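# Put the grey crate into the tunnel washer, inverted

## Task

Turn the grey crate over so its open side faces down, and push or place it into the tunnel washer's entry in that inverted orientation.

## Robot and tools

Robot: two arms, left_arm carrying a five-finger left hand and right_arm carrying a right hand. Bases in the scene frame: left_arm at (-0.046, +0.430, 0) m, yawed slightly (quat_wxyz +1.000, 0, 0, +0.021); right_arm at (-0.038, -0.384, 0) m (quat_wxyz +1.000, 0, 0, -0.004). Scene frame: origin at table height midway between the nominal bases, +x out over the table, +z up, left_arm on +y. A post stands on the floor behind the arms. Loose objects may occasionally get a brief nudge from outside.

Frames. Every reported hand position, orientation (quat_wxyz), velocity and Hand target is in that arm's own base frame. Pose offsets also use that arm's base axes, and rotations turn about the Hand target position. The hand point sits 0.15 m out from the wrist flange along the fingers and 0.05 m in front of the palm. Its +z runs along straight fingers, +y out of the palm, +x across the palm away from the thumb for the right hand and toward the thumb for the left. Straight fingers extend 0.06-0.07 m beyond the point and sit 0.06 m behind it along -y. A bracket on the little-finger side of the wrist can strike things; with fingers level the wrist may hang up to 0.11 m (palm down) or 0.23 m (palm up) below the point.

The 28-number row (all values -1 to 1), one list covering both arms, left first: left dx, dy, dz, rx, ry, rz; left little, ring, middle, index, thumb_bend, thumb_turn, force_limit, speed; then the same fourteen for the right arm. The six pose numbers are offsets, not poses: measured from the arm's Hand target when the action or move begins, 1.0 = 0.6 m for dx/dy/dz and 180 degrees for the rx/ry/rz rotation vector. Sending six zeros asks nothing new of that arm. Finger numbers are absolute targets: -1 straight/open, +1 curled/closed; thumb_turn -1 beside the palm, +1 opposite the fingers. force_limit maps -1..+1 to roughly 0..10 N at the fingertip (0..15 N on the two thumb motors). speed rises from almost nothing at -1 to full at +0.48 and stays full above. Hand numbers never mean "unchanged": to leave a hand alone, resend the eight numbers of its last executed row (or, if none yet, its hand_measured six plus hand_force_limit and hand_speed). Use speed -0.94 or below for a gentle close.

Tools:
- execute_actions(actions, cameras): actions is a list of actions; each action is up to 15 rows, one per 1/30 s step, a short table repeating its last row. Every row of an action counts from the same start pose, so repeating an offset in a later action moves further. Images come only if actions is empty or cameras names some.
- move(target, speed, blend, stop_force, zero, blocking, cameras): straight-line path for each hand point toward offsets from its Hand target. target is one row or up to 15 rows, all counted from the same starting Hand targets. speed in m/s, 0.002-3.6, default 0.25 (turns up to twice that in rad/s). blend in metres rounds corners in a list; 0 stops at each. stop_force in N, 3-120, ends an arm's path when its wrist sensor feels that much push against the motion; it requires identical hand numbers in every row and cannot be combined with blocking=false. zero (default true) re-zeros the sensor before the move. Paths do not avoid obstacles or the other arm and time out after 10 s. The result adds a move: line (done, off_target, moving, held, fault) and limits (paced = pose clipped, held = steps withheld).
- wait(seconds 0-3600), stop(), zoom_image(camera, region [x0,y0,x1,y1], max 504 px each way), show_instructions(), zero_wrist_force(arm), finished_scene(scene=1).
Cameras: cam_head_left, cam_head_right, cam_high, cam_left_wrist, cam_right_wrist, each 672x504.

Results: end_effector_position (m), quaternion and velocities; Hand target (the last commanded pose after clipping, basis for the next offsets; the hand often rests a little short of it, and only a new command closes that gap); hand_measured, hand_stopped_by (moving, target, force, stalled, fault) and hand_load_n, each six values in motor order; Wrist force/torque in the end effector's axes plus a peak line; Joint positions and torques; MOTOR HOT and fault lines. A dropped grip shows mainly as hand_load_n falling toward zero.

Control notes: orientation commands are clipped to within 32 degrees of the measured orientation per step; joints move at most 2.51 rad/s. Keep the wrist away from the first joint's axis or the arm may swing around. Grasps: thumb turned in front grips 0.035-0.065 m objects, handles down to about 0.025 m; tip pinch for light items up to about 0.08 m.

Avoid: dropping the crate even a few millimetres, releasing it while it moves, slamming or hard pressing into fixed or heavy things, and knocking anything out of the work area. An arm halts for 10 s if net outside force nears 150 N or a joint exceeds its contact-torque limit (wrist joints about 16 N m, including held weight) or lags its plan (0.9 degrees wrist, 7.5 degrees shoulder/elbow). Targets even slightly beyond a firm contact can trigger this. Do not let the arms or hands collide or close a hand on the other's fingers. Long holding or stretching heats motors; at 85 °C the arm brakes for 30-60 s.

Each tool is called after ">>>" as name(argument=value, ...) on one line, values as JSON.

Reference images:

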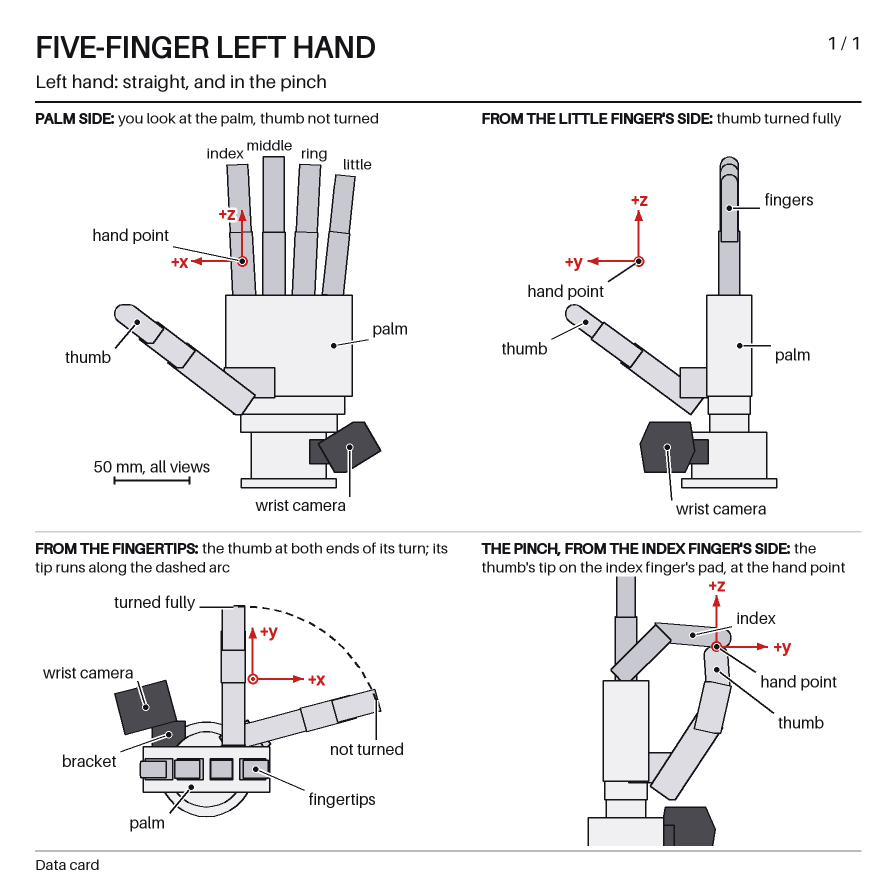

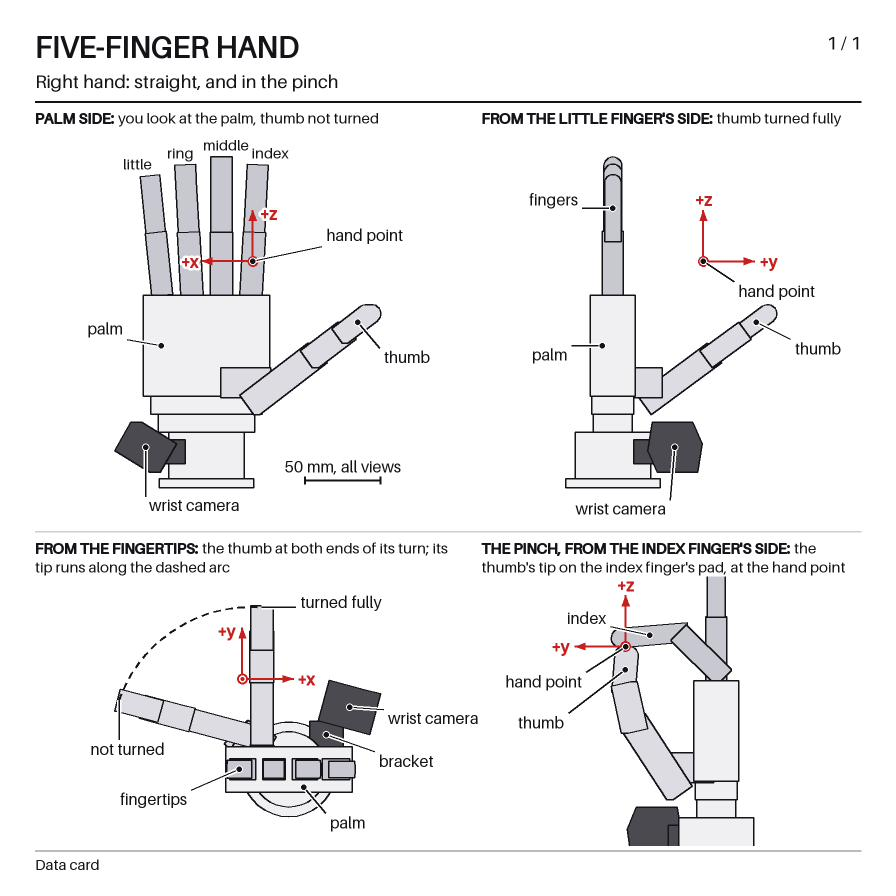

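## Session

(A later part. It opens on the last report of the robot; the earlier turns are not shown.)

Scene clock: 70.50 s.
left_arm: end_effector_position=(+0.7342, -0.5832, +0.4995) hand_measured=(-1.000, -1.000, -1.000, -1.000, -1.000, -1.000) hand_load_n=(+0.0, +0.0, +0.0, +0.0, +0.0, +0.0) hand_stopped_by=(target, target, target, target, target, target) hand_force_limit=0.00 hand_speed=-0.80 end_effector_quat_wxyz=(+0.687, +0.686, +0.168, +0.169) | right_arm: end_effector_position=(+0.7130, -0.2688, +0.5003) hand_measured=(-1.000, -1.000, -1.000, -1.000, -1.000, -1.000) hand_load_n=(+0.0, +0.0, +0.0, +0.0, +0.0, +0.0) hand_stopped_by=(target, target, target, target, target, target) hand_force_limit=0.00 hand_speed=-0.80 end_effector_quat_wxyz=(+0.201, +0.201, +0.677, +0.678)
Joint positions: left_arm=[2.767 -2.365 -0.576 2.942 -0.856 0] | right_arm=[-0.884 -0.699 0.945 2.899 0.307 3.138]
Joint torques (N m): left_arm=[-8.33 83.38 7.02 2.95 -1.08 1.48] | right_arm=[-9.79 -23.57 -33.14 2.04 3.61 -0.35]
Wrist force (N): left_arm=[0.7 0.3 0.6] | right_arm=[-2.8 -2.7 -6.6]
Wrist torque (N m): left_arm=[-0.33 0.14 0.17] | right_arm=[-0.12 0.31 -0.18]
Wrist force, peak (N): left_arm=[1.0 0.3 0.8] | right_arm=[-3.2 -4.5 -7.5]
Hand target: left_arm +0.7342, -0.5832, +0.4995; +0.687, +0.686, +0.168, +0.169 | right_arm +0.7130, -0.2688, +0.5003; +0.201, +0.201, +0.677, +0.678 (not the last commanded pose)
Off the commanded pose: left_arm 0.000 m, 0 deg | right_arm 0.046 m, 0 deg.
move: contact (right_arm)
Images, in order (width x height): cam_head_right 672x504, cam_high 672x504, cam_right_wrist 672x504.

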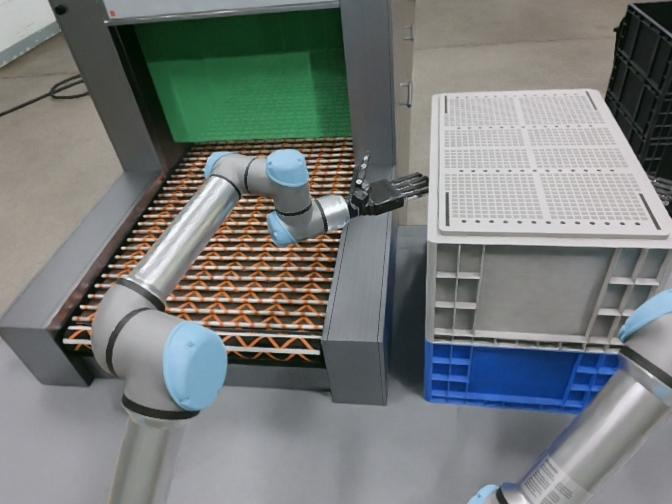

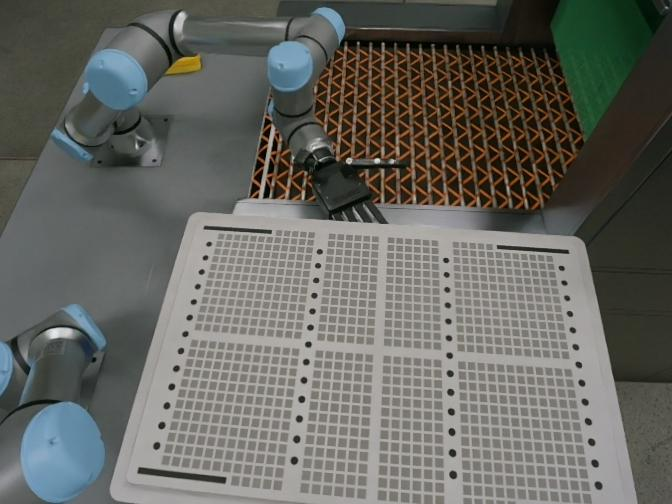

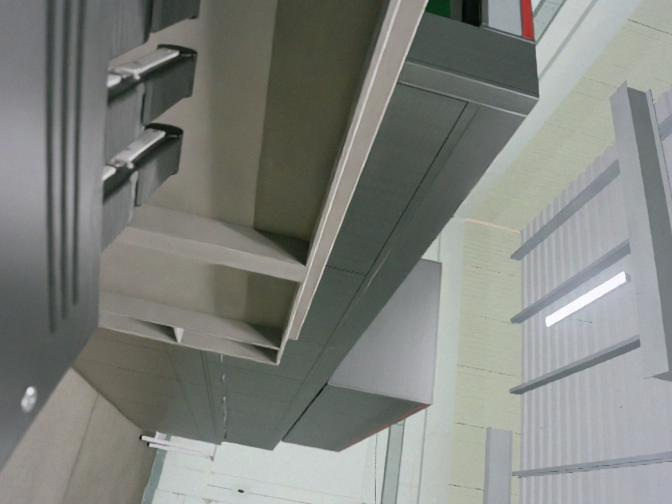

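>>> execute_actions(actions=[], cameras=["cam_head_left", "cam_head_right"])

>>> zoom_image(camera="cam_head_left", region=[360, 90, 500, 250])

>>> zoom_image(camera="cam_head_right", region=[340, 70, 480, 250])

>>> zoom_image(camera="cam_head_right", region=[560, 70, 672, 250])

Scene clock: 71.43 s.
left_arm: end_effector_position=(+0.7342, -0.5832, +0.4995) hand_measured=(-1.000, -1.000, -1.000, -1.000, -1.000, -1.000) hand_load_n=(+0.0, +0.0, +0.0, +0.0, +0.5, +0.0) hand_stopped_by=(target, target, target, target, target, target) hand_force_limit=0.00 hand_speed=-0.80 end_effector_quat_wxyz=(+0.687, +0.686, +0.168, +0.169) | right_arm: end_effector_position=(+0.7130, -0.2688, +0.5003) hand_measured=(-1.000, -1.000, -1.000, -1.000, -1.000, -1.000) hand_load_n=(+0.0, +0.5, +0.0, +0.0, +0.0, +0.0) hand_stopped_by=(target, target, target, target, target, target) hand_force_limit=0.00 hand_speed=-0.80 end_effector_quat_wxyz=(+0.201, +0.201, +0.677, +0.678)
Joint positions: left_arm=[2.767 -2.365 -0.576 2.942 -0.856 0] | right_arm=[-0.884 -0.699 0.945 2.899 0.307 3.138]
Joint velocities: within noise
Joint torques (N m): left_arm=[-7.58 83.3 7.81 2.85 -1.21 1.41] | right_arm=[-11.03 -23.65 -33.75 2.1 3.29 0.53]
Wrist force (N): left_arm=[0.6 0.4 0.5] | right_arm=[-2.7 -2.8 -6.6]
Wrist torque (N m): left_arm=[-0.29 0.16 0.15] | right_arm=[-0.13 0.30 -0.18]
Wrist force, peak (N): left_arm=[0.9 0.3 0.8] | right_arm=[-2.7 -2.7 -6.8]
Hand target: left_arm +0.7342, -0.5832, +0.4995; +0.687, +0.686, +0.168, +0.169 | right_arm +0.7130, -0.2688, +0.5003; +0.201, +0.201, +0.677, +0.678 (not the last commanded pose)
Off the commanded pose: left_arm 0.000 m, 0 deg | right_arm 0.046 m, 0 deg.
Images, in order (width x height): cam_head_left 672x504, cam_head_right 672x504.

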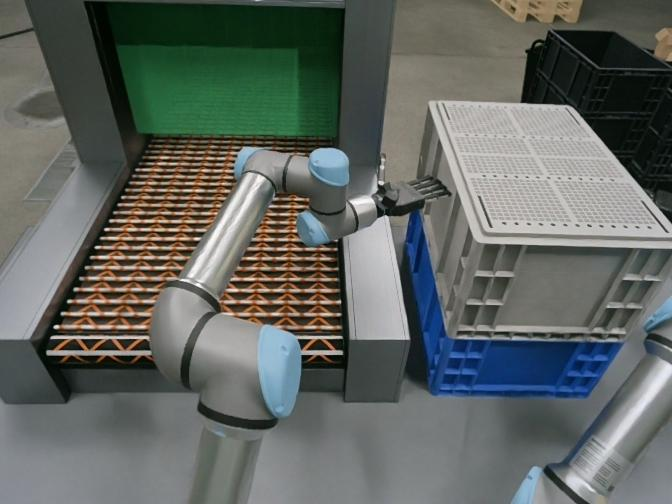

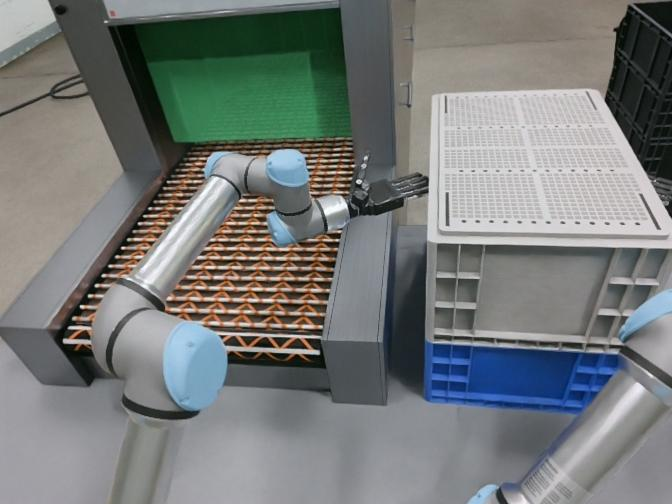

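Scaled by 3.150 from the camera's image (finer frame: 960x720).

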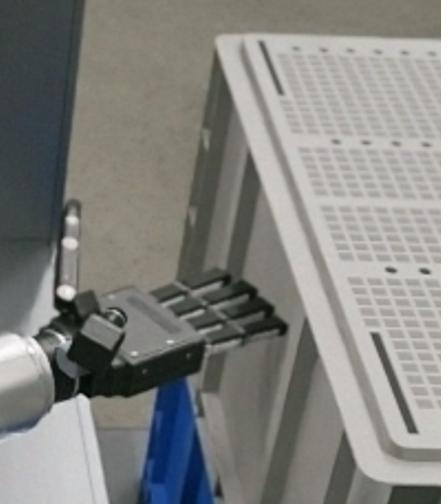

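Scaled by 2.800 from the camera's image (finer frame: 960x720).

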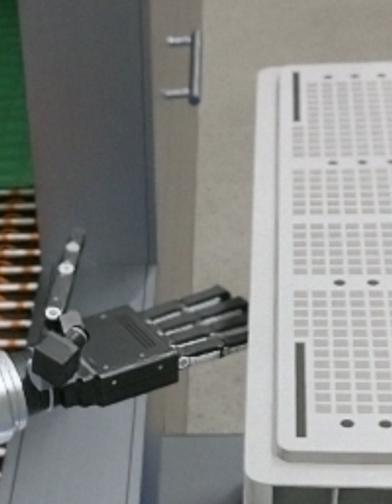

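Scaled by 2.800 from the camera's image (finer frame: 960x720).

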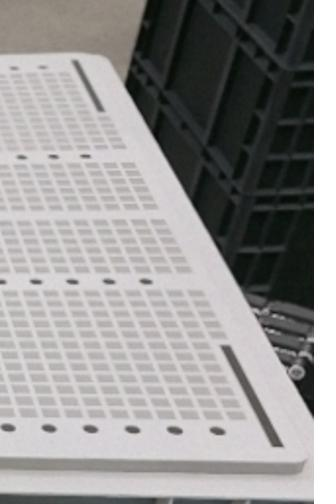

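>>> move(target=[0,0,0.05,0,0,0,-1,-1,-1,-1,-1,-1,0,-0.8,0,0,0,0,0,0,-1,-1,-1,-1,-1,-1,0,-0.8], speed=0.03, stop_force=8)

>>> move(target=[0,0,0.16,0,0,0,-1,-1,-1,-1,-1,-1,0,-0.8,0,0,0,0,0,0,-1,-1,-1,-1,-1,-1,0,-0.8], speed=0.01, stop_force=4, cameras=["cam_left_wrist", "cam_head_left", "cam_head_right"])

>>> zoom_image(camera="cam_head_left", region=[360, 90, 500, 250])

>>> zoom_image(camera="cam_head_right", region=[340, 70, 480, 250])

Scene clock: 76.63 s.
left_arm: end_effector_position=(+0.7342, -0.5832, +0.5295) hand_measured=(-1.000, -1.000, -1.000, -1.000, -1.000, -1.000) hand_load_n=(+0.0, +0.0, +0.0, +0.0, +0.0, +0.0) hand_stopped_by=(target, target, target, target, target, target) hand_force_limit=0.00 hand_speed=-0.80 end_effector_quat_wxyz=(+0.687, +0.686, +0.168, +0.169) | right_arm: end_effector_position=(+0.7130, -0.2688, +0.5003) hand_measured=(-1.000, -1.000, -1.000, -1.000, -1.000, -1.000) hand_load_n=(+0.0, +0.0, +0.0, +0.0, +0.0, +0.0) hand_stopped_by=(target, target, target, target, target, target) hand_force_limit=0.00 hand_speed=-0.80 end_effector_quat_wxyz=(+0.201, +0.201, +0.677, +0.678)
Joint positions: left_arm=[2.767 -2.402 -0.429 2.833 -0.856 0] | right_arm=[-0.884 -0.699 0.945 2.899 0.307 3.138]
Joint torques (N m): left_arm=[6.03 85.68 6.94 3.91 1.3 1.34] | right_arm=[-10.25 -23.55 -32.41 2.05 2.06 1]
Wrist force (N): left_arm=[0.8 0.1 0.7] | right_arm=[-2.5 -2.8 -6.4]
Wrist torque (N m): left_arm=[-0.35 0.14 0.18] | right_arm=[-0.15 0.25 -0.17]
Wrist force, peak (N): left_arm=[1.1 -1.1 0.9] | right_arm=[-2.7 -2.8 -6.7]
Hand target: left_arm +0.7342, -0.5832, +0.5295; +0.687, +0.686, +0.168, +0.169 | right_arm +0.7130, -0.2688, +0.5003; +0.201, +0.201, +0.677, +0.678
Off the commanded pose: left_arm 0.000 m, 0 deg | right_arm 0.000 m, 0 deg.
move: done

Scene clock: 80.57 s.
left_arm: end_effector_position=(+0.7341, -0.5831, +0.5574) hand_measured=(-1.000, -1.000, -1.000, -1.000, -1.000, -1.000) hand_load_n=(+0.0, +0.0, +0.0, +0.0, +0.0, +0.0) hand_stopped_by=(target, target, target, target, target, target) hand_force_limit=0.00 hand_speed=-0.80 end_effector_quat_wxyz=(+0.687, +0.686, +0.168, +0.169) | right_arm: end_effector_position=(+0.7130, -0.2688, +0.5003) hand_measured=(-1.000, -1.000, -1.000, -1.000, -1.000, -1.000) hand_load_n=(+0.0, +0.0, +0.0, +0.0, +0.0, +0.0) hand_stopped_by=(target, target, target, target, target, target) hand_force_limit=0.00 hand_speed=-0.80 end_effector_quat_wxyz=(+0.201, +0.201, +0.677, +0.678)
Joint positions: left_arm=[2.767 -2.48 -0.205 2.687 -0.856 -0.001] | right_arm=[-0.884 -0.699 0.945 2.899 0.307 3.138]
Joint torques (N m): left_arm=[2.79 87.92 6.61 3.87 -0.49 0.45] | right_arm=[-10.34 -24.36 -32.37 1.81 1.21 1.12]
Wrist force (N): left_arm=[1.0 0.0 1.3] | right_arm=[-2.6 -2.7 -6.6]
Wrist torque (N m): left_arm=[-0.36 0.16 0.19] | right_arm=[-0.12 0.28 -0.17]
Wrist force, peak (N): left_arm=[-0.3 -4.8 -0.3] | right_arm=[-2.6 -2.6 -6.9]
Hand target: left_arm +0.7341, -0.5831, +0.5574; +0.687, +0.686, +0.168, +0.169 (not the last commanded pose) | right_arm +0.7130, -0.2688, +0.5003; +0.201, +0.201, +0.677, +0.678
Off the commanded pose: left_arm 0.068 m, 0 deg | right_arm 0.000 m, 0 deg.
move: contact (left_arm)
Images, in order (width x height): cam_head_left 672x504, cam_head_right 672x504, cam_left_wrist 672x504.

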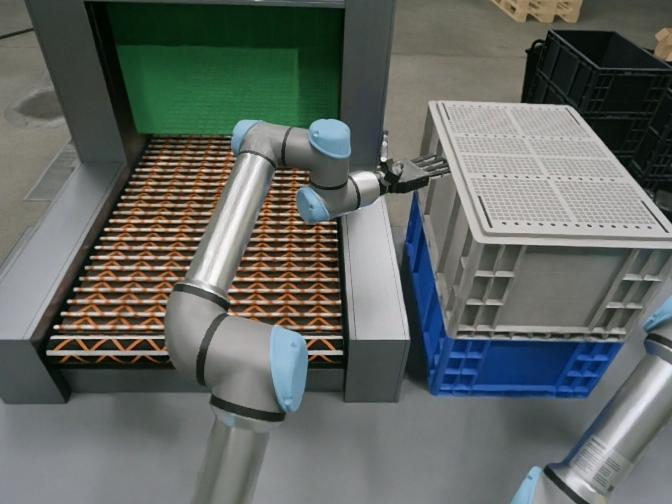

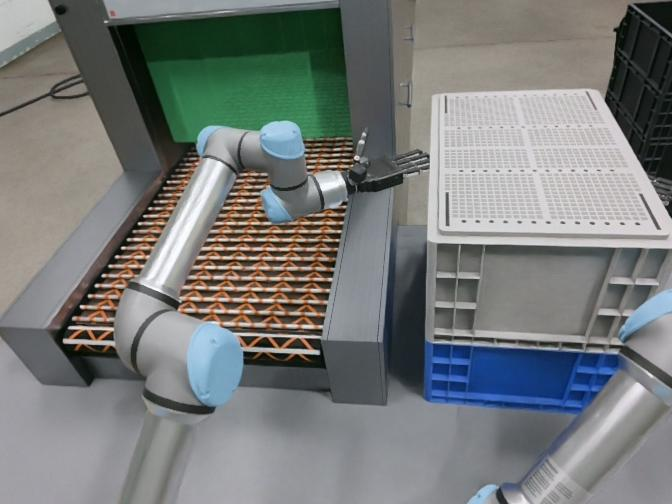

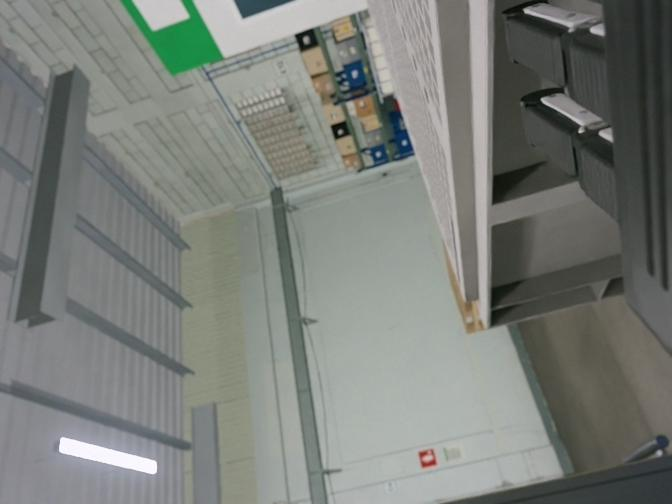

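Scaled by 3.150 from the camera's image (finer frame: 960x720).

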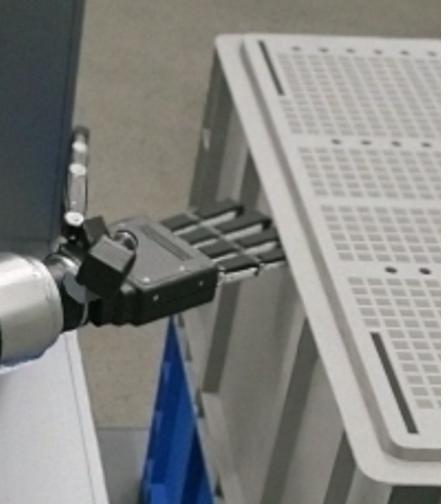

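Scaled by 2.800 from the camera's image (finer frame: 960x720).

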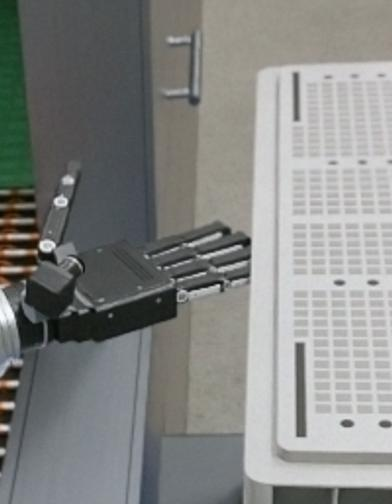

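>>> move(target=[[0,0,-0.05,0,0,0,-1,-1,-1,-1,-1,-1,0,-0.8,0,0,0,0,0,0,-1,-1,-1,-1,-1,-1,0,-0.8],[0.012,0.167,-0.05,0,0,0,-1,-1,-1,-1,-1,-1,0,-0.8,0,0,0,0,0,0,-1,-1,-1,-1,-1,-1,0,-0.8],[-0.192,0.35,0.088,0,0,-0.0417,-1,-1,-1,-1,-1,-1,0,-0.8,0,0,0,0,0,0,-1,-1,-1,-1,-1,-1,0,-0.8]], speed=[0.04,0.08,0.15], blend=[0.01,0.02,0])

>>> move(target=[-0.098,0,-0.298,0,0.5,0,-1,-1,-1,-1,-1,-1,0,-0.8,0,0,0,0,0,0,-1,-1,-1,-1,-1,-1,0,-0.8], speed=0.15)

Scene clock: 87.90 s.
left_arm: end_effector_position=(+0.6189, -0.3731, +0.6103) hand_measured=(-1.000, -1.000, -1.000, -1.000, -1.000, -1.000) hand_load_n=(+0.0, +0.0, +0.0, +0.0, +0.0, +0.0) hand_stopped_by=(target, target, target, target, target, target) hand_force_limit=0.00 hand_speed=-0.80 end_effector_quat_wxyz=(+0.697, +0.696, +0.123, +0.124) | right_arm: end_effector_position=(+0.7130, -0.2688, +0.5003) hand_measured=(-1.000, -1.000, -1.000, -1.000, -1.000, -1.000) hand_load_n=(+0.0, +0.0, +0.0, +0.0, +0.0, +0.0) hand_stopped_by=(target, target, target, target, target, target) hand_force_limit=0.00 hand_speed=-0.80 end_effector_quat_wxyz=(+0.201, +0.201, +0.677, +0.678)
Joint positions: left_arm=[3.111 -1.867 -1.068 2.939 -0.381 -0.003] | right_arm=[-0.884 -0.699 0.945 2.899 0.307 3.138]
Joint torques (N m): left_arm=[4.19 24.93 29.61 2.46 1.15 -1.18] | right_arm=[-10.22 -24.41 -32.53 1.71 -0.59 1.08]
Wrist force (N): left_arm=[0.5 0.5 1.8] | right_arm=[-2.5 -2.6 -6.3]
Wrist torque (N m): left_arm=[-0.35 0.20 0.12] | right_arm=[-0.13 0.26 -0.16]
Wrist force, peak (N): left_arm=[-1.0 0.1 2.6] | right_arm=[-2.5 -2.8 -6.8]
Hand target: left_arm +0.6189, -0.3731, +0.6102; +0.697, +0.696, +0.123, +0.123 | right_arm +0.7130, -0.2688, +0.5003; +0.201, +0.201, +0.677, +0.678
Off the commanded pose: left_arm 0.000 m, 0 deg | right_arm 0.000 m, 0 deg.
move: done

Scene clock: 93.57 s.
left_arm: end_effector_position=(+0.5602, -0.3731, +0.4312) hand_measured=(-1.000, -1.000, -1.000, -1.000, -1.000, -1.000) hand_load_n=(+0.0, +0.0, +0.0, +0.0, +0.0, +0.0) hand_stopped_by=(target, target, target, target, target, target) hand_force_limit=0.00 hand_speed=-0.80 end_effector_quat_wxyz=(+0.406, +0.579, +0.580, -0.405) | right_arm: end_effector_position=(+0.7130, -0.2688, +0.5003) hand_measured=(-1.000, -1.000, -1.000, -1.000, -1.000, -1.000) hand_load_n=(+0.0, +0.0, +0.0, +0.0, +0.0, +0.0) hand_stopped_by=(target, target, target, target, target, target) hand_force_limit=0.00 hand_speed=-0.80 end_effector_quat_wxyz=(+0.201, +0.201, +0.677, +0.678)
Joint positions: left_arm=[3.111 -2.093 -0.988 1.598 -0.352 -0.093] | right_arm=[-0.884 -0.699 0.945 2.899 0.307 3.138]
Joint torques (N m): left_arm=[6.37 68.49 24.96 -1.06 0.31 -1.16] | right_arm=[-9.91 -23.93 -32.45 1.65 -1.99 0.94]
Wrist force (N): left_arm=[-0.6 0.7 0.4] | right_arm=[-2.7 -2.8 -6.5]
Wrist torque (N m): left_arm=[0.26 -0.16 0.01] | right_arm=[-0.14 0.30 -0.18]
Wrist force, peak (N): left_arm=[1.1 0.7 2.2] | right_arm=[-2.6 -2.8 -6.7]
Hand target: left_arm +0.5601, -0.3731, +0.4314; +0.406, +0.579, +0.580, -0.405 | right_arm +0.7130, -0.2688, +0.5003; +0.201, +0.201, +0.677, +0.678
Off the commanded pose: left_arm 0.000 m, 0 deg | right_arm 0.000 m, 0 deg.
move: done

>>> move(target=[-0.298,0,0.098,0,0.5,0,-1,-1,-1,-1,-1,-1,0,-0.8,0,0,0,0,0,0,-1,-1,-1,-1,-1,-1,0,-0.8], speed=0.15)

>>> move(target=[0.457,0.04,0,0,0,0.3656,-1,-1,-1,-1,-1,-1,0,-0.8,0,0,0,0,0,0,-1,-1,-1,-1,-1,-1,0,-0.8], speed=0.15, cameras=["cam_head_left"])

Scene clock: 99.50 s.
left_arm: end_effector_position=(+0.3812, -0.3732, +0.4903) hand_measured=(-1.000, -1.000, -1.000, -1.000, -1.000, -1.000) hand_load_n=(+0.0, +0.0, +0.0, +0.0, +0.0, +0.0) hand_stopped_by=(target, target, target, target, target, target) hand_force_limit=0.00 hand_speed=-0.80 end_effector_quat_wxyz=(-0.123, +0.124, +0.697, -0.696) | right_arm: end_effector_position=(+0.7130, -0.2688, +0.5003) hand_measured=(-1.000, -1.000, -1.000, -1.000, -1.000, -1.000) hand_load_n=(+0.0, +0.0, +0.0, +0.0, +0.0, +0.0) hand_stopped_by=(target, target, target, target, target, target) hand_force_limit=0.00 hand_speed=-0.80 end_effector_quat_wxyz=(+0.201, +0.201, +0.677, +0.678)
Joint positions: left_arm=[3.111 -1.873 -1.572 0.308 -0.319 -0.004] | right_arm=[-0.884 -0.699 0.945 2.899 0.307 3.138]
Joint torques (N m): left_arm=[8.39 16.36 24.51 0.07 0.41 -1.16] | right_arm=[-10.6 -23.59 -32.18 1.5 -2.13 0.88]
Wrist force (N): left_arm=[0.3 -0.9 1.0] | right_arm=[-2.7 -2.8 -6.5]
Wrist torque (N m): left_arm=[0.48 0.20 -0.08] | right_arm=[-0.14 0.29 -0.18]
Wrist force, peak (N): left_arm=[0.0 -1.1 1.1] | right_arm=[-2.6 -2.9 -6.7]
Hand target: left_arm +0.3813, -0.3731, +0.4902; -0.123, +0.123, +0.697, -0.696 | right_arm +0.7130, -0.2688, +0.5003; +0.201, +0.201, +0.677, +0.678
Off the commanded pose: left_arm 0.000 m, 0 deg | right_arm 0.000 m, 0 deg.
move: done

Scene clock: 103.80 s.
left_arm: end_effector_position=(+0.6556, -0.3492, +0.4901) hand_measured=(-1.000, -1.000, -1.000, -1.000, -1.000, -1.000) hand_load_n=(+0.0, +0.0, +0.0, +0.0, +0.0, -0.5) hand_stopped_by=(target, target, target, target, target, target) hand_force_limit=0.00 hand_speed=-0.80 end_effector_quat_wxyz=(+0.275, -0.275, +0.652, -0.651) | right_arm: end_effector_position=(+0.7130, -0.2688, +0.5003) hand_measured=(-1.000, -1.000, -1.000, -1.000, -1.000, -1.000) hand_load_n=(+0.0, +0.0, +0.0, +0.0, +0.0, +0.0) hand_stopped_by=(target, target, target, target, target, target) hand_force_limit=0.00 hand_speed=-0.80 end_effector_quat_wxyz=(+0.201, +0.201, +0.677, +0.678)
Joint positions: left_arm=[3.103 -1.879 -1.565 0.299 0.837 0.002] | right_arm=[-0.884 -0.699 0.945 2.899 0.307 3.138]
Joint torques (N m): left_arm=[7.63 57.78 6.12 2.74 1.03 1.04] | right_arm=[-10.01 -23.98 -31.83 1.4 -2.09 0.98]
Wrist force (N): left_arm=[0.2 -1.1 0.7] | right_arm=[-2.6 -2.7 -6.5]
Wrist torque (N m): left_arm=[0.46 0.19 -0.07] | right_arm=[-0.13 0.27 -0.17]
Wrist force, peak (N): left_arm=[1.5 -0.9 2.8] | right_arm=[-2.7 -2.8 -6.8]
Hand target: left_arm +0.6555, -0.3491, +0.4902; +0.275, -0.275, +0.652, -0.651 | right_arm +0.7130, -0.2688, +0.5003; +0.201, +0.201, +0.677, +0.678
Off the commanded pose: left_arm 0.000 m, 0 deg | right_arm 0.000 m, 0 deg.
move: done

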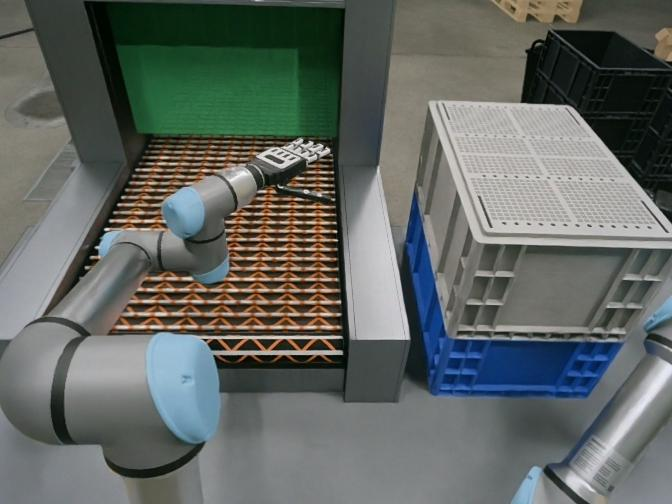

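>>> move(target=[0.11,0.113,0.042,0.3585,-0.3485,0,-1,-1,-1,-1,-1,-1,0,-0.8,0,0,0,0,0,0,-1,-1,-1,-1,-1,-1,0,-0.8], speed=0.2)

>>> move(target=[0.109,-0.405,0.025,0.2997,-0.402,-0.0793,-1,-1,-1,-1,-1,-1,0,-0.8,0,0,0,0,0,0,-1,-1,-1,-1,-1,-1,0,-0.8], speed=0.15, cameras=["cam_head_left", "cam_head_right", "cam_left_wrist"])

Scene clock: 108.77 s.
left_arm: end_effector_position=(+0.7216, -0.2812, +0.5151) hand_measured=(-1.000, -1.000, -1.000, -1.000, -1.000, -1.000) hand_load_n=(+0.0, +0.0, +0.0, +0.0, +0.0, +0.0) hand_stopped_by=(target, target, target, target, target, target) hand_force_limit=0.00 hand_speed=-0.80 end_effector_quat_wxyz=(+0.655, +0.266, +0.656, -0.265) end_effector_velocity=(+0.000, +0.000, +0.000) end_effector_angular_velocity=(+0.004, -0.003, +0.000) | right_arm: end_effector_position=(+0.7130, -0.2688, +0.5003) hand_measured=(-1.000, -1.000, -1.000, -1.000, -1.000, -1.000) hand_load_n=(+0.0, +0.0, +0.5, +0.0, +0.0, +0.0) hand_stopped_by=(target, target, target, target, target, target) hand_force_limit=0.00 hand_speed=-0.80 end_effector_quat_wxyz=(+0.201, +0.201, +0.677, +0.678)
Joint positions: left_arm=[3.108 -1.885 -1.568 0.309 0.835 1.572] | right_arm=[-0.884 -0.699 0.945 2.899 0.307 3.138]
Joint velocities: left_arm=[-0.001 0 0 0 0.001 0.005] | right_arm=[within noise]
Joint torques (N m): left_arm=[-8.93 48.87 22.64 -0.84 1.18 1.54] | right_arm=[-10.04 -24.47 -31.75 1.25 -2.17 0.9]
Wrist force (N): left_arm=[-0.8 0.0 1.0] | right_arm=[-2.7 -2.7 -6.6]
Wrist torque (N m): left_arm=[0.08 -0.13 -0.18] | right_arm=[-0.11 0.29 -0.18]
Wrist force, peak (N): left_arm=[0.2 -1.4 0.7] | right_arm=[-2.7 -2.7 -6.7]
Hand target: left_arm +0.7215, -0.2813, +0.5154; +0.655, +0.266, +0.656, -0.265 | right_arm +0.7130, -0.2688, +0.5003; +0.201, +0.201, +0.677, +0.678
Off the commanded pose: left_arm 0.000 m, 0 deg | right_arm 0.000 m, 0 deg.
move: done

Scene clock: 114.57 s.
left_arm: end_effector_position=(+0.7870, -0.5244, +0.5301) hand_measured=(-1.000, -1.000, -1.000, -1.000, -1.000, -1.000) hand_load_n=(+0.0, +0.0, +0.0, +0.0, +0.0, +0.0) hand_stopped_by=(target, target, target, target, target, target) hand_force_limit=0.00 hand_speed=-0.80 end_effector_quat_wxyz=(+0.687, +0.686, +0.169, +0.169) | right_arm: end_effector_position=(+0.7130, -0.2688, +0.5003) hand_measured=(-1.000, -1.000, -1.000, -1.000, -1.000, -1.000) hand_load_n=(+0.0, +0.0, +0.0, +0.0, +0.0, +0.0) hand_stopped_by=(target, target, target, target, target, target) hand_force_limit=0.00 hand_speed=-0.80 end_effector_quat_wxyz=(+0.201, +0.201, +0.677, +0.678)
Joint positions: left_arm=[2.87 -2.422 -0.905 0.188 0.754 3.139] | right_arm=[-0.884 -0.699 0.945 2.899 0.307 3.138]
Joint torques (N m): left_arm=[8.18 84.09 15.58 2.82 0.9 1.52] | right_arm=[-9.69 -24.44 -31.4 1.08 -2.15 0.89]
Wrist force (N): left_arm=[0.5 0.0 1.6] | right_arm=[-2.6 -2.7 -6.6]
Wrist torque (N m): left_arm=[-0.44 0.20 -0.06] | right_arm=[-0.12 0.28 -0.17]
Wrist force, peak (N): left_arm=[0.4 -0.5 2.1] | right_arm=[-2.7 -2.8 -6.7]
Hand target: left_arm +0.7869, -0.5243, +0.5304; +0.687, +0.686, +0.169, +0.169 | right_arm +0.7130, -0.2688, +0.5003; +0.201, +0.201, +0.677, +0.678
Off the commanded pose: left_arm 0.000 m, 0 deg | right_arm 0.000 m, 0 deg.
move: done

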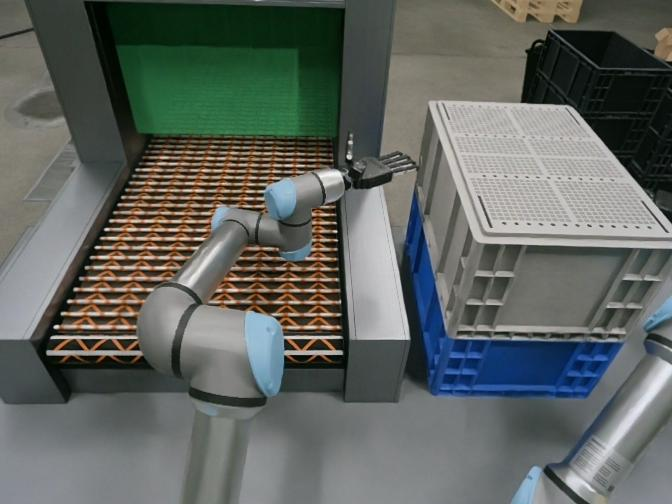

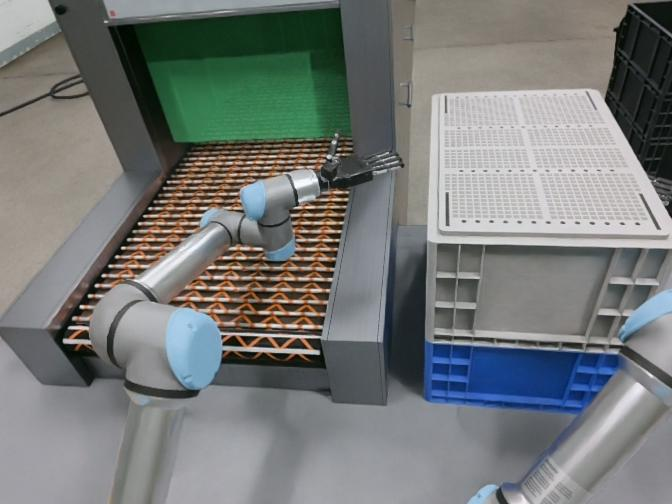

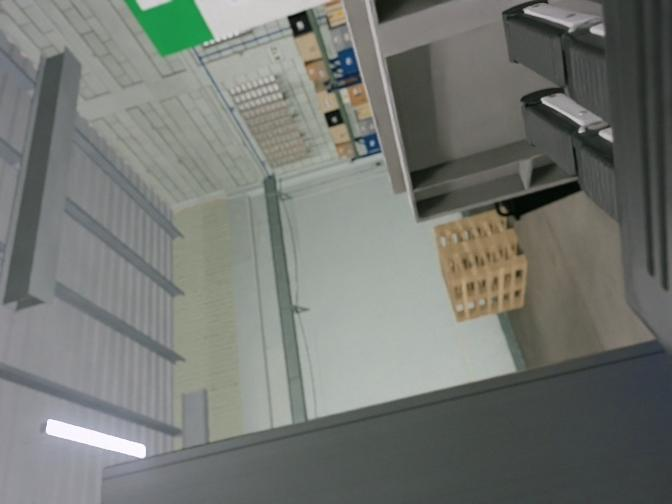

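>>> move(target=[-0.005,-0.075,0,0,0,0,-1,-1,-1,-1,-1,-1,0,-0.8,0,0,0,0,0,0,-1,-1,-1,-1,-1,-1,0,-0.8], speed=0.05, stop_force=8)

>>> move(target=[-0.006,-0.09,0,0,0,0,-1,-1,-1,-1,-1,-1,0,-0.8,0,0,0,0,0,0,-1,-1,-1,-1,-1,-1,0,-0.8], speed=0.01, stop_force=5, cameras=["cam_head_left", "cam_left_wrist"])

>>> zoom_image(camera="cam_head_left", region=[360, 90, 500, 250])

Scene clock: 118.33 s.
left_arm: end_effector_position=(+0.7839, -0.5693, +0.5304) hand_measured=(-1.000, -1.000, -1.000, -1.000, -1.000, -1.000) hand_load_n=(+0.0, +0.0, +0.0, +0.0, +0.0, +0.0) hand_stopped_by=(target, target, target, target, target, target) hand_force_limit=0.00 hand_speed=-0.80 end_effector_quat_wxyz=(+0.687, +0.686, +0.169, +0.169) | right_arm: end_effector_position=(+0.7130, -0.2688, +0.5003) hand_measured=(-1.000, -1.000, -1.000, -1.000, -1.000, -1.000) hand_load_n=(+0.0, +0.0, +0.0, +0.0, +0.0, +0.0) hand_stopped_by=(target, target, target, target, target, target) hand_force_limit=0.00 hand_speed=-0.80 end_effector_quat_wxyz=(+0.201, +0.201, +0.677, +0.678)
Joint positions: left_arm=[2.809 -2.48 -0.799 0.139 0.816 3.14] | right_arm=[-0.884 -0.699 0.945 2.899 0.307 3.138]
Joint torques (N m): left_arm=[8.04 90.79 7.43 4.02 1.1 0.24] | right_arm=[-9.36 -24.49 -31.33 1.06 -2.1 0.96]
Wrist force (N): left_arm=[0.5 -0.2 1.8] | right_arm=[-2.5 -2.7 -6.6]
Wrist torque (N m): left_arm=[-0.46 0.19 -0.06] | right_arm=[-0.12 0.27 -0.16]
Wrist force, peak (N): left_arm=[0.6 0.2 2.0] | right_arm=[-2.6 -2.9 -6.7]
Hand target: left_arm +0.7839, -0.5693, +0.5304; +0.687, +0.686, +0.169, +0.169 | right_arm +0.7130, -0.2688, +0.5003; +0.201, +0.201, +0.677, +0.678
Off the commanded pose: left_arm 0.000 m, 0 deg | right_arm 0.000 m, 0 deg.
move: done

Scene clock: 122.20 s.
left_arm: end_effector_position=(+0.7822, -0.5954, +0.5304) hand_measured=(-1.000, -1.000, -1.000, -1.000, -1.000, -1.000) hand_load_n=(+0.0, +0.0, +0.0, +0.0, +0.0, +0.0) hand_stopped_by=(target, target, target, target, target, target) hand_force_limit=0.00 hand_speed=-0.80 end_effector_quat_wxyz=(+0.687, +0.686, +0.169, +0.169) | right_arm: end_effector_position=(+0.7130, -0.2688, +0.5003) hand_measured=(-1.000, -1.000, -1.000, -1.000, -1.000, -1.000) hand_load_n=(+0.0, +0.0, +0.0, +0.0, +0.0, +0.0) hand_stopped_by=(target, target, target, target, target, target) hand_force_limit=0.00 hand_speed=-0.80 end_effector_quat_wxyz=(+0.201, +0.201, +0.677, +0.678)
Joint positions: left_arm=[2.775 -2.52 -0.723 0.104 0.85 3.14] | right_arm=[-0.884 -0.699 0.945 2.899 0.307 3.138]
Joint torques (N m): left_arm=[5.36 91.46 7.57 3.7 -2.01 1.31] | right_arm=[-9.65 -23.99 -31.47 0.91 -2.13 0.86]
Wrist force (N): left_arm=[2.8 -0.4 -3.3] | right_arm=[-2.6 -2.7 -6.6]
Wrist torque (N m): left_arm=[-0.18 -0.13 0.10] | right_arm=[-0.11 0.28 -0.17]
Wrist force, peak (N): left_arm=[3.7 -0.5 -5.8] | right_arm=[-2.7 -2.9 -6.6]
Hand target: left_arm +0.7822, -0.5954, +0.5304; +0.687, +0.686, +0.169, +0.169 (not the last commanded pose) | right_arm +0.7130, -0.2688, +0.5003; +0.201, +0.201, +0.677, +0.678
Off the commanded pose: left_arm 0.028 m, 0 deg | right_arm 0.000 m, 0 deg.
move: contact (left_arm)

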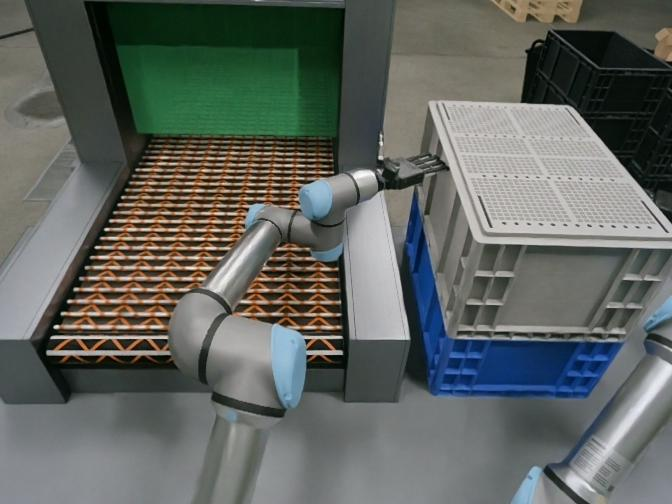

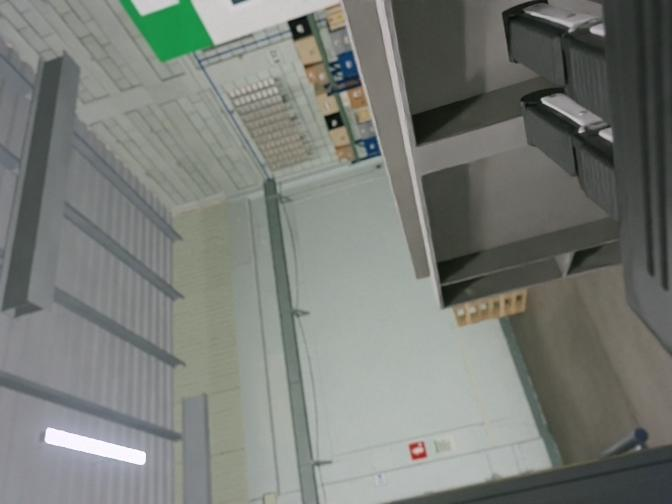

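Scaled by 3.150 from the camera's image (finer frame: 960x720).

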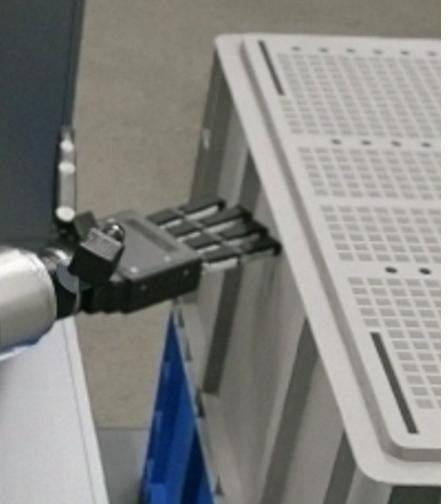

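>>> zoom_image(camera="cam_head_left", region=[410, 120, 480, 190])

>>> zoom_image(camera="cam_left_wrist", region=[380, 0, 640, 260])

Scaled by 7.200 from the camera's image (finer frame: 960x720).

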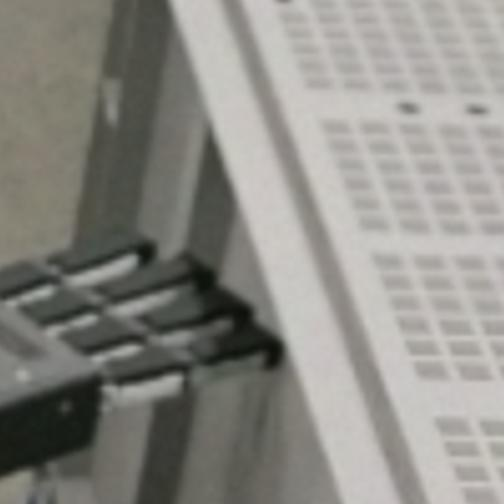

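Scaled by 1.938 from the camera's image (finer frame: 960x720).

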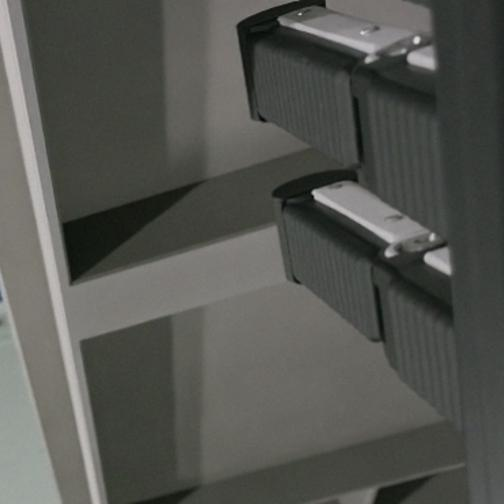

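>>> move(target=[[0.0005,0.005,0,0,0,0,-1,-1,-1,-1,-1,-1,0,-0.8,0,-0.0035,0,0,0,0,-1,-1,-1,-1,-1,-1,0,-0.8],[-0.041,0.0067,0,0,0,0,-1,-1,-1,-1,-1,-1,0,-0.8,0,-0.0035,0.05,0,0,0,-1,-1,-1,-1,-1,-1,0,-0.8]], speed=0.03)

>>> move(target=[0,0,0.1,0,0,0,-1,-1,-1,-1,-1,-1,0,-0.8,0,0,0.1,0,0,0,-1,-1,-1,-1,-1,-1,0,-0.8], speed=0.008, stop_force=4, cameras=["cam_head_left", "cam_head_right", "cam_left_wrist", "cam_right_wrist"])

Scene clock: 126.17 s.
left_arm: end_effector_position=(+0.7573, -0.5914, +0.5310) hand_measured=(-1.000, -1.000, -1.000, -1.000, -1.000, -1.000) hand_load_n=(+0.0, +0.0, +0.0, +0.0, +0.0, +0.0) hand_stopped_by=(target, target, target, target, target, target) hand_force_limit=0.00 hand_speed=-0.80 end_effector_quat_wxyz=(+0.687, +0.686, +0.169, +0.169) end_effector_velocity=(+0.000, +0.000, +0.001) end_effector_angular_velocity=(+0.000, +0.000, +0.000) | right_arm: end_effector_position=(+0.7129, -0.2708, +0.5306) hand_measured=(-1.000, -1.000, -1.000, -1.000, -1.000, -1.000) hand_load_n=(+0.0, +0.0, +0.0, +0.0, +0.0, +0.0) hand_stopped_by=(target, target, target, target, target, target) hand_force_limit=0.00 hand_speed=-0.80 end_effector_quat_wxyz=(+0.201, +0.201, +0.678, +0.678) end_effector_velocity=(+0.000, +0.000, -0.001) end_effector_angular_velocity=(-0.002, -0.002, +0.000)
Joint positions: left_arm=[2.767 -2.443 -0.866 0.171 0.857 3.14] | right_arm=[-0.886 -0.714 0.894 2.965 0.309 3.138]
Joint velocities: left_arm=[0 -0.002 0.005 -0.004 0 0] | right_arm=[0 0 0.002 -0.005 0 -0.001]
Joint torques (N m): left_arm=[2.09 34.16 29.35 -1.04 -0.63 0.58] | right_arm=[10.49 -55.78 -5.47 -1.76 -2.11 -1.31]
Wrist force (N): left_arm=[0.8 -0.4 1.1] | right_arm=[0.6 -2.5 -1.3]
Wrist torque (N m): left_arm=[-0.42 0.17 -0.02] | right_arm=[-0.44 -0.15 0.03]
Wrist force, peak (N): left_arm=[3.2 -0.2 -3.7] | right_arm=[-2.8 -2.8 -6.7]
Hand target: left_arm +0.7576, -0.5914, +0.5304; +0.687, +0.686, +0.169, +0.169 | right_arm +0.7130, -0.2709, +0.5303; +0.201, +0.201, +0.677, +0.678
Off the commanded pose: left_arm 0.001 m, 0 deg | right_arm 0.000 m, 0 deg.
move: done

Scene clock: 130.60 s.
left_arm: end_effector_position=(+0.7576, -0.5914, +0.5580) hand_measured=(-1.000, -1.000, -1.000, -1.000, -1.000, -1.000) hand_load_n=(+0.0, +0.0, +0.5, +0.0, +0.0, +0.0) hand_stopped_by=(target, target, target, target, target, target) hand_force_limit=0.00 hand_speed=-0.80 end_effector_quat_wxyz=(+0.687, +0.686, +0.169, +0.169) | right_arm: end_effector_position=(+0.7130, -0.2708, +0.5512) hand_measured=(-1.000, -1.000, -1.000, -1.000, -1.000, -1.000) hand_load_n=(+0.0, +0.5, +0.0, +0.0, +0.0, +0.0) hand_stopped_by=(target, target, target, target, target, target) hand_force_limit=0.00 hand_speed=-0.80 end_effector_quat_wxyz=(+0.201, +0.201, +0.677, +0.678)
Joint positions: left_arm=[2.768 -2.432 -0.817 0.109 0.857 3.14] | right_arm=[-0.886 -0.724 0.859 3.01 0.309 3.138]
Joint torques (N m): left_arm=[7.11 66.36 8.51 4.44 -1.22 1.44] | right_arm=[9.53 -26.22 -6.26 -1.53 1.19 -1.44]
Wrist force (N): left_arm=[0.7 -4.2 -0.6] | right_arm=[0.3 -7.3 -1.7]
Wrist torque (N m): left_arm=[-0.29 0.03 0.24] | right_arm=[-0.31 -0.07 -0.20]
Wrist force, peak (N): left_arm=[-0.3 -8.0 -1.9] | right_arm=[1.0 -10.8 -1.8]
Hand target: left_arm +0.7576, -0.5914, +0.5579; +0.687, +0.686, +0.169, +0.169 (not the last commanded pose) | right_arm +0.7130, -0.2709, +0.5512; +0.201, +0.201, +0.677, +0.678 (not the last commanded pose)
Off the commanded pose: left_arm 0.032 m, 0 deg | right_arm 0.039 m, 0 deg.
move: contact (left_arm, right_arm)

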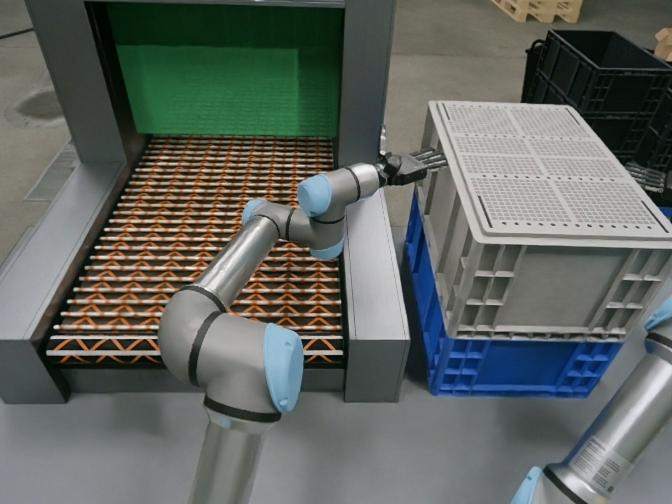

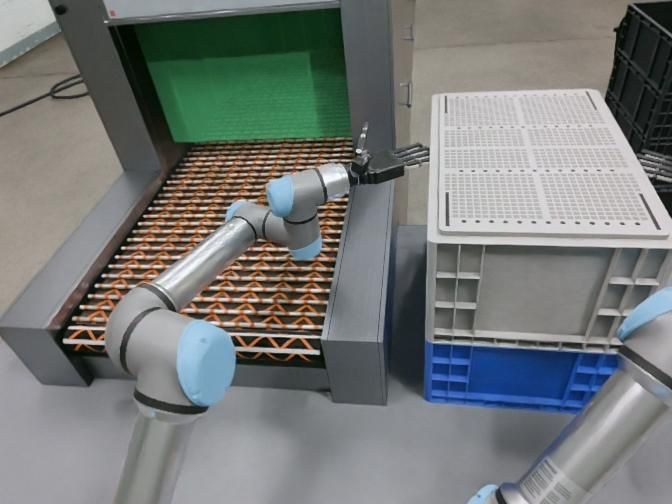

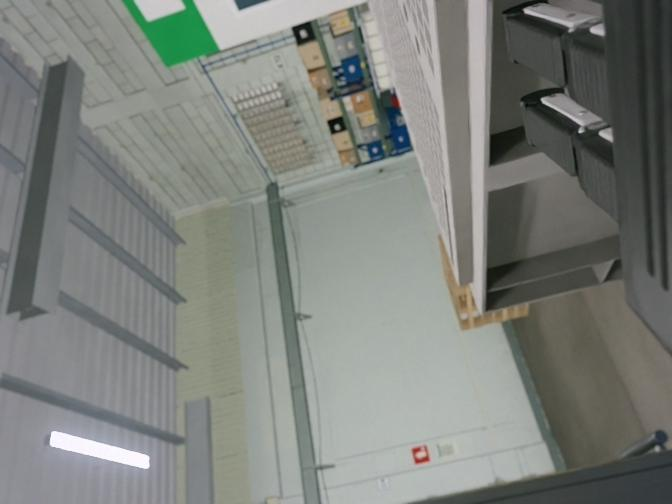

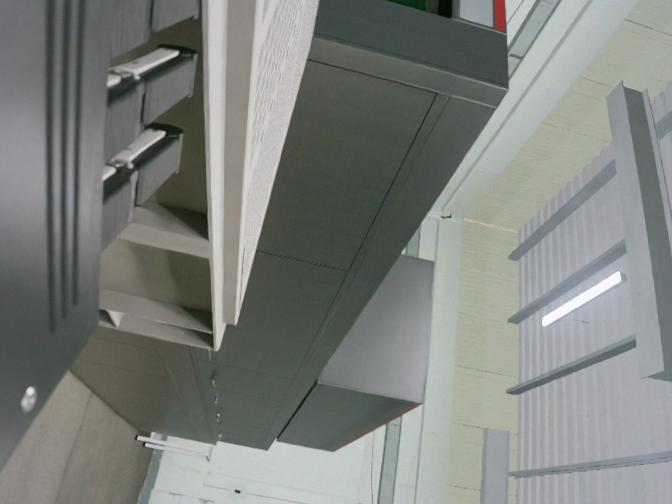

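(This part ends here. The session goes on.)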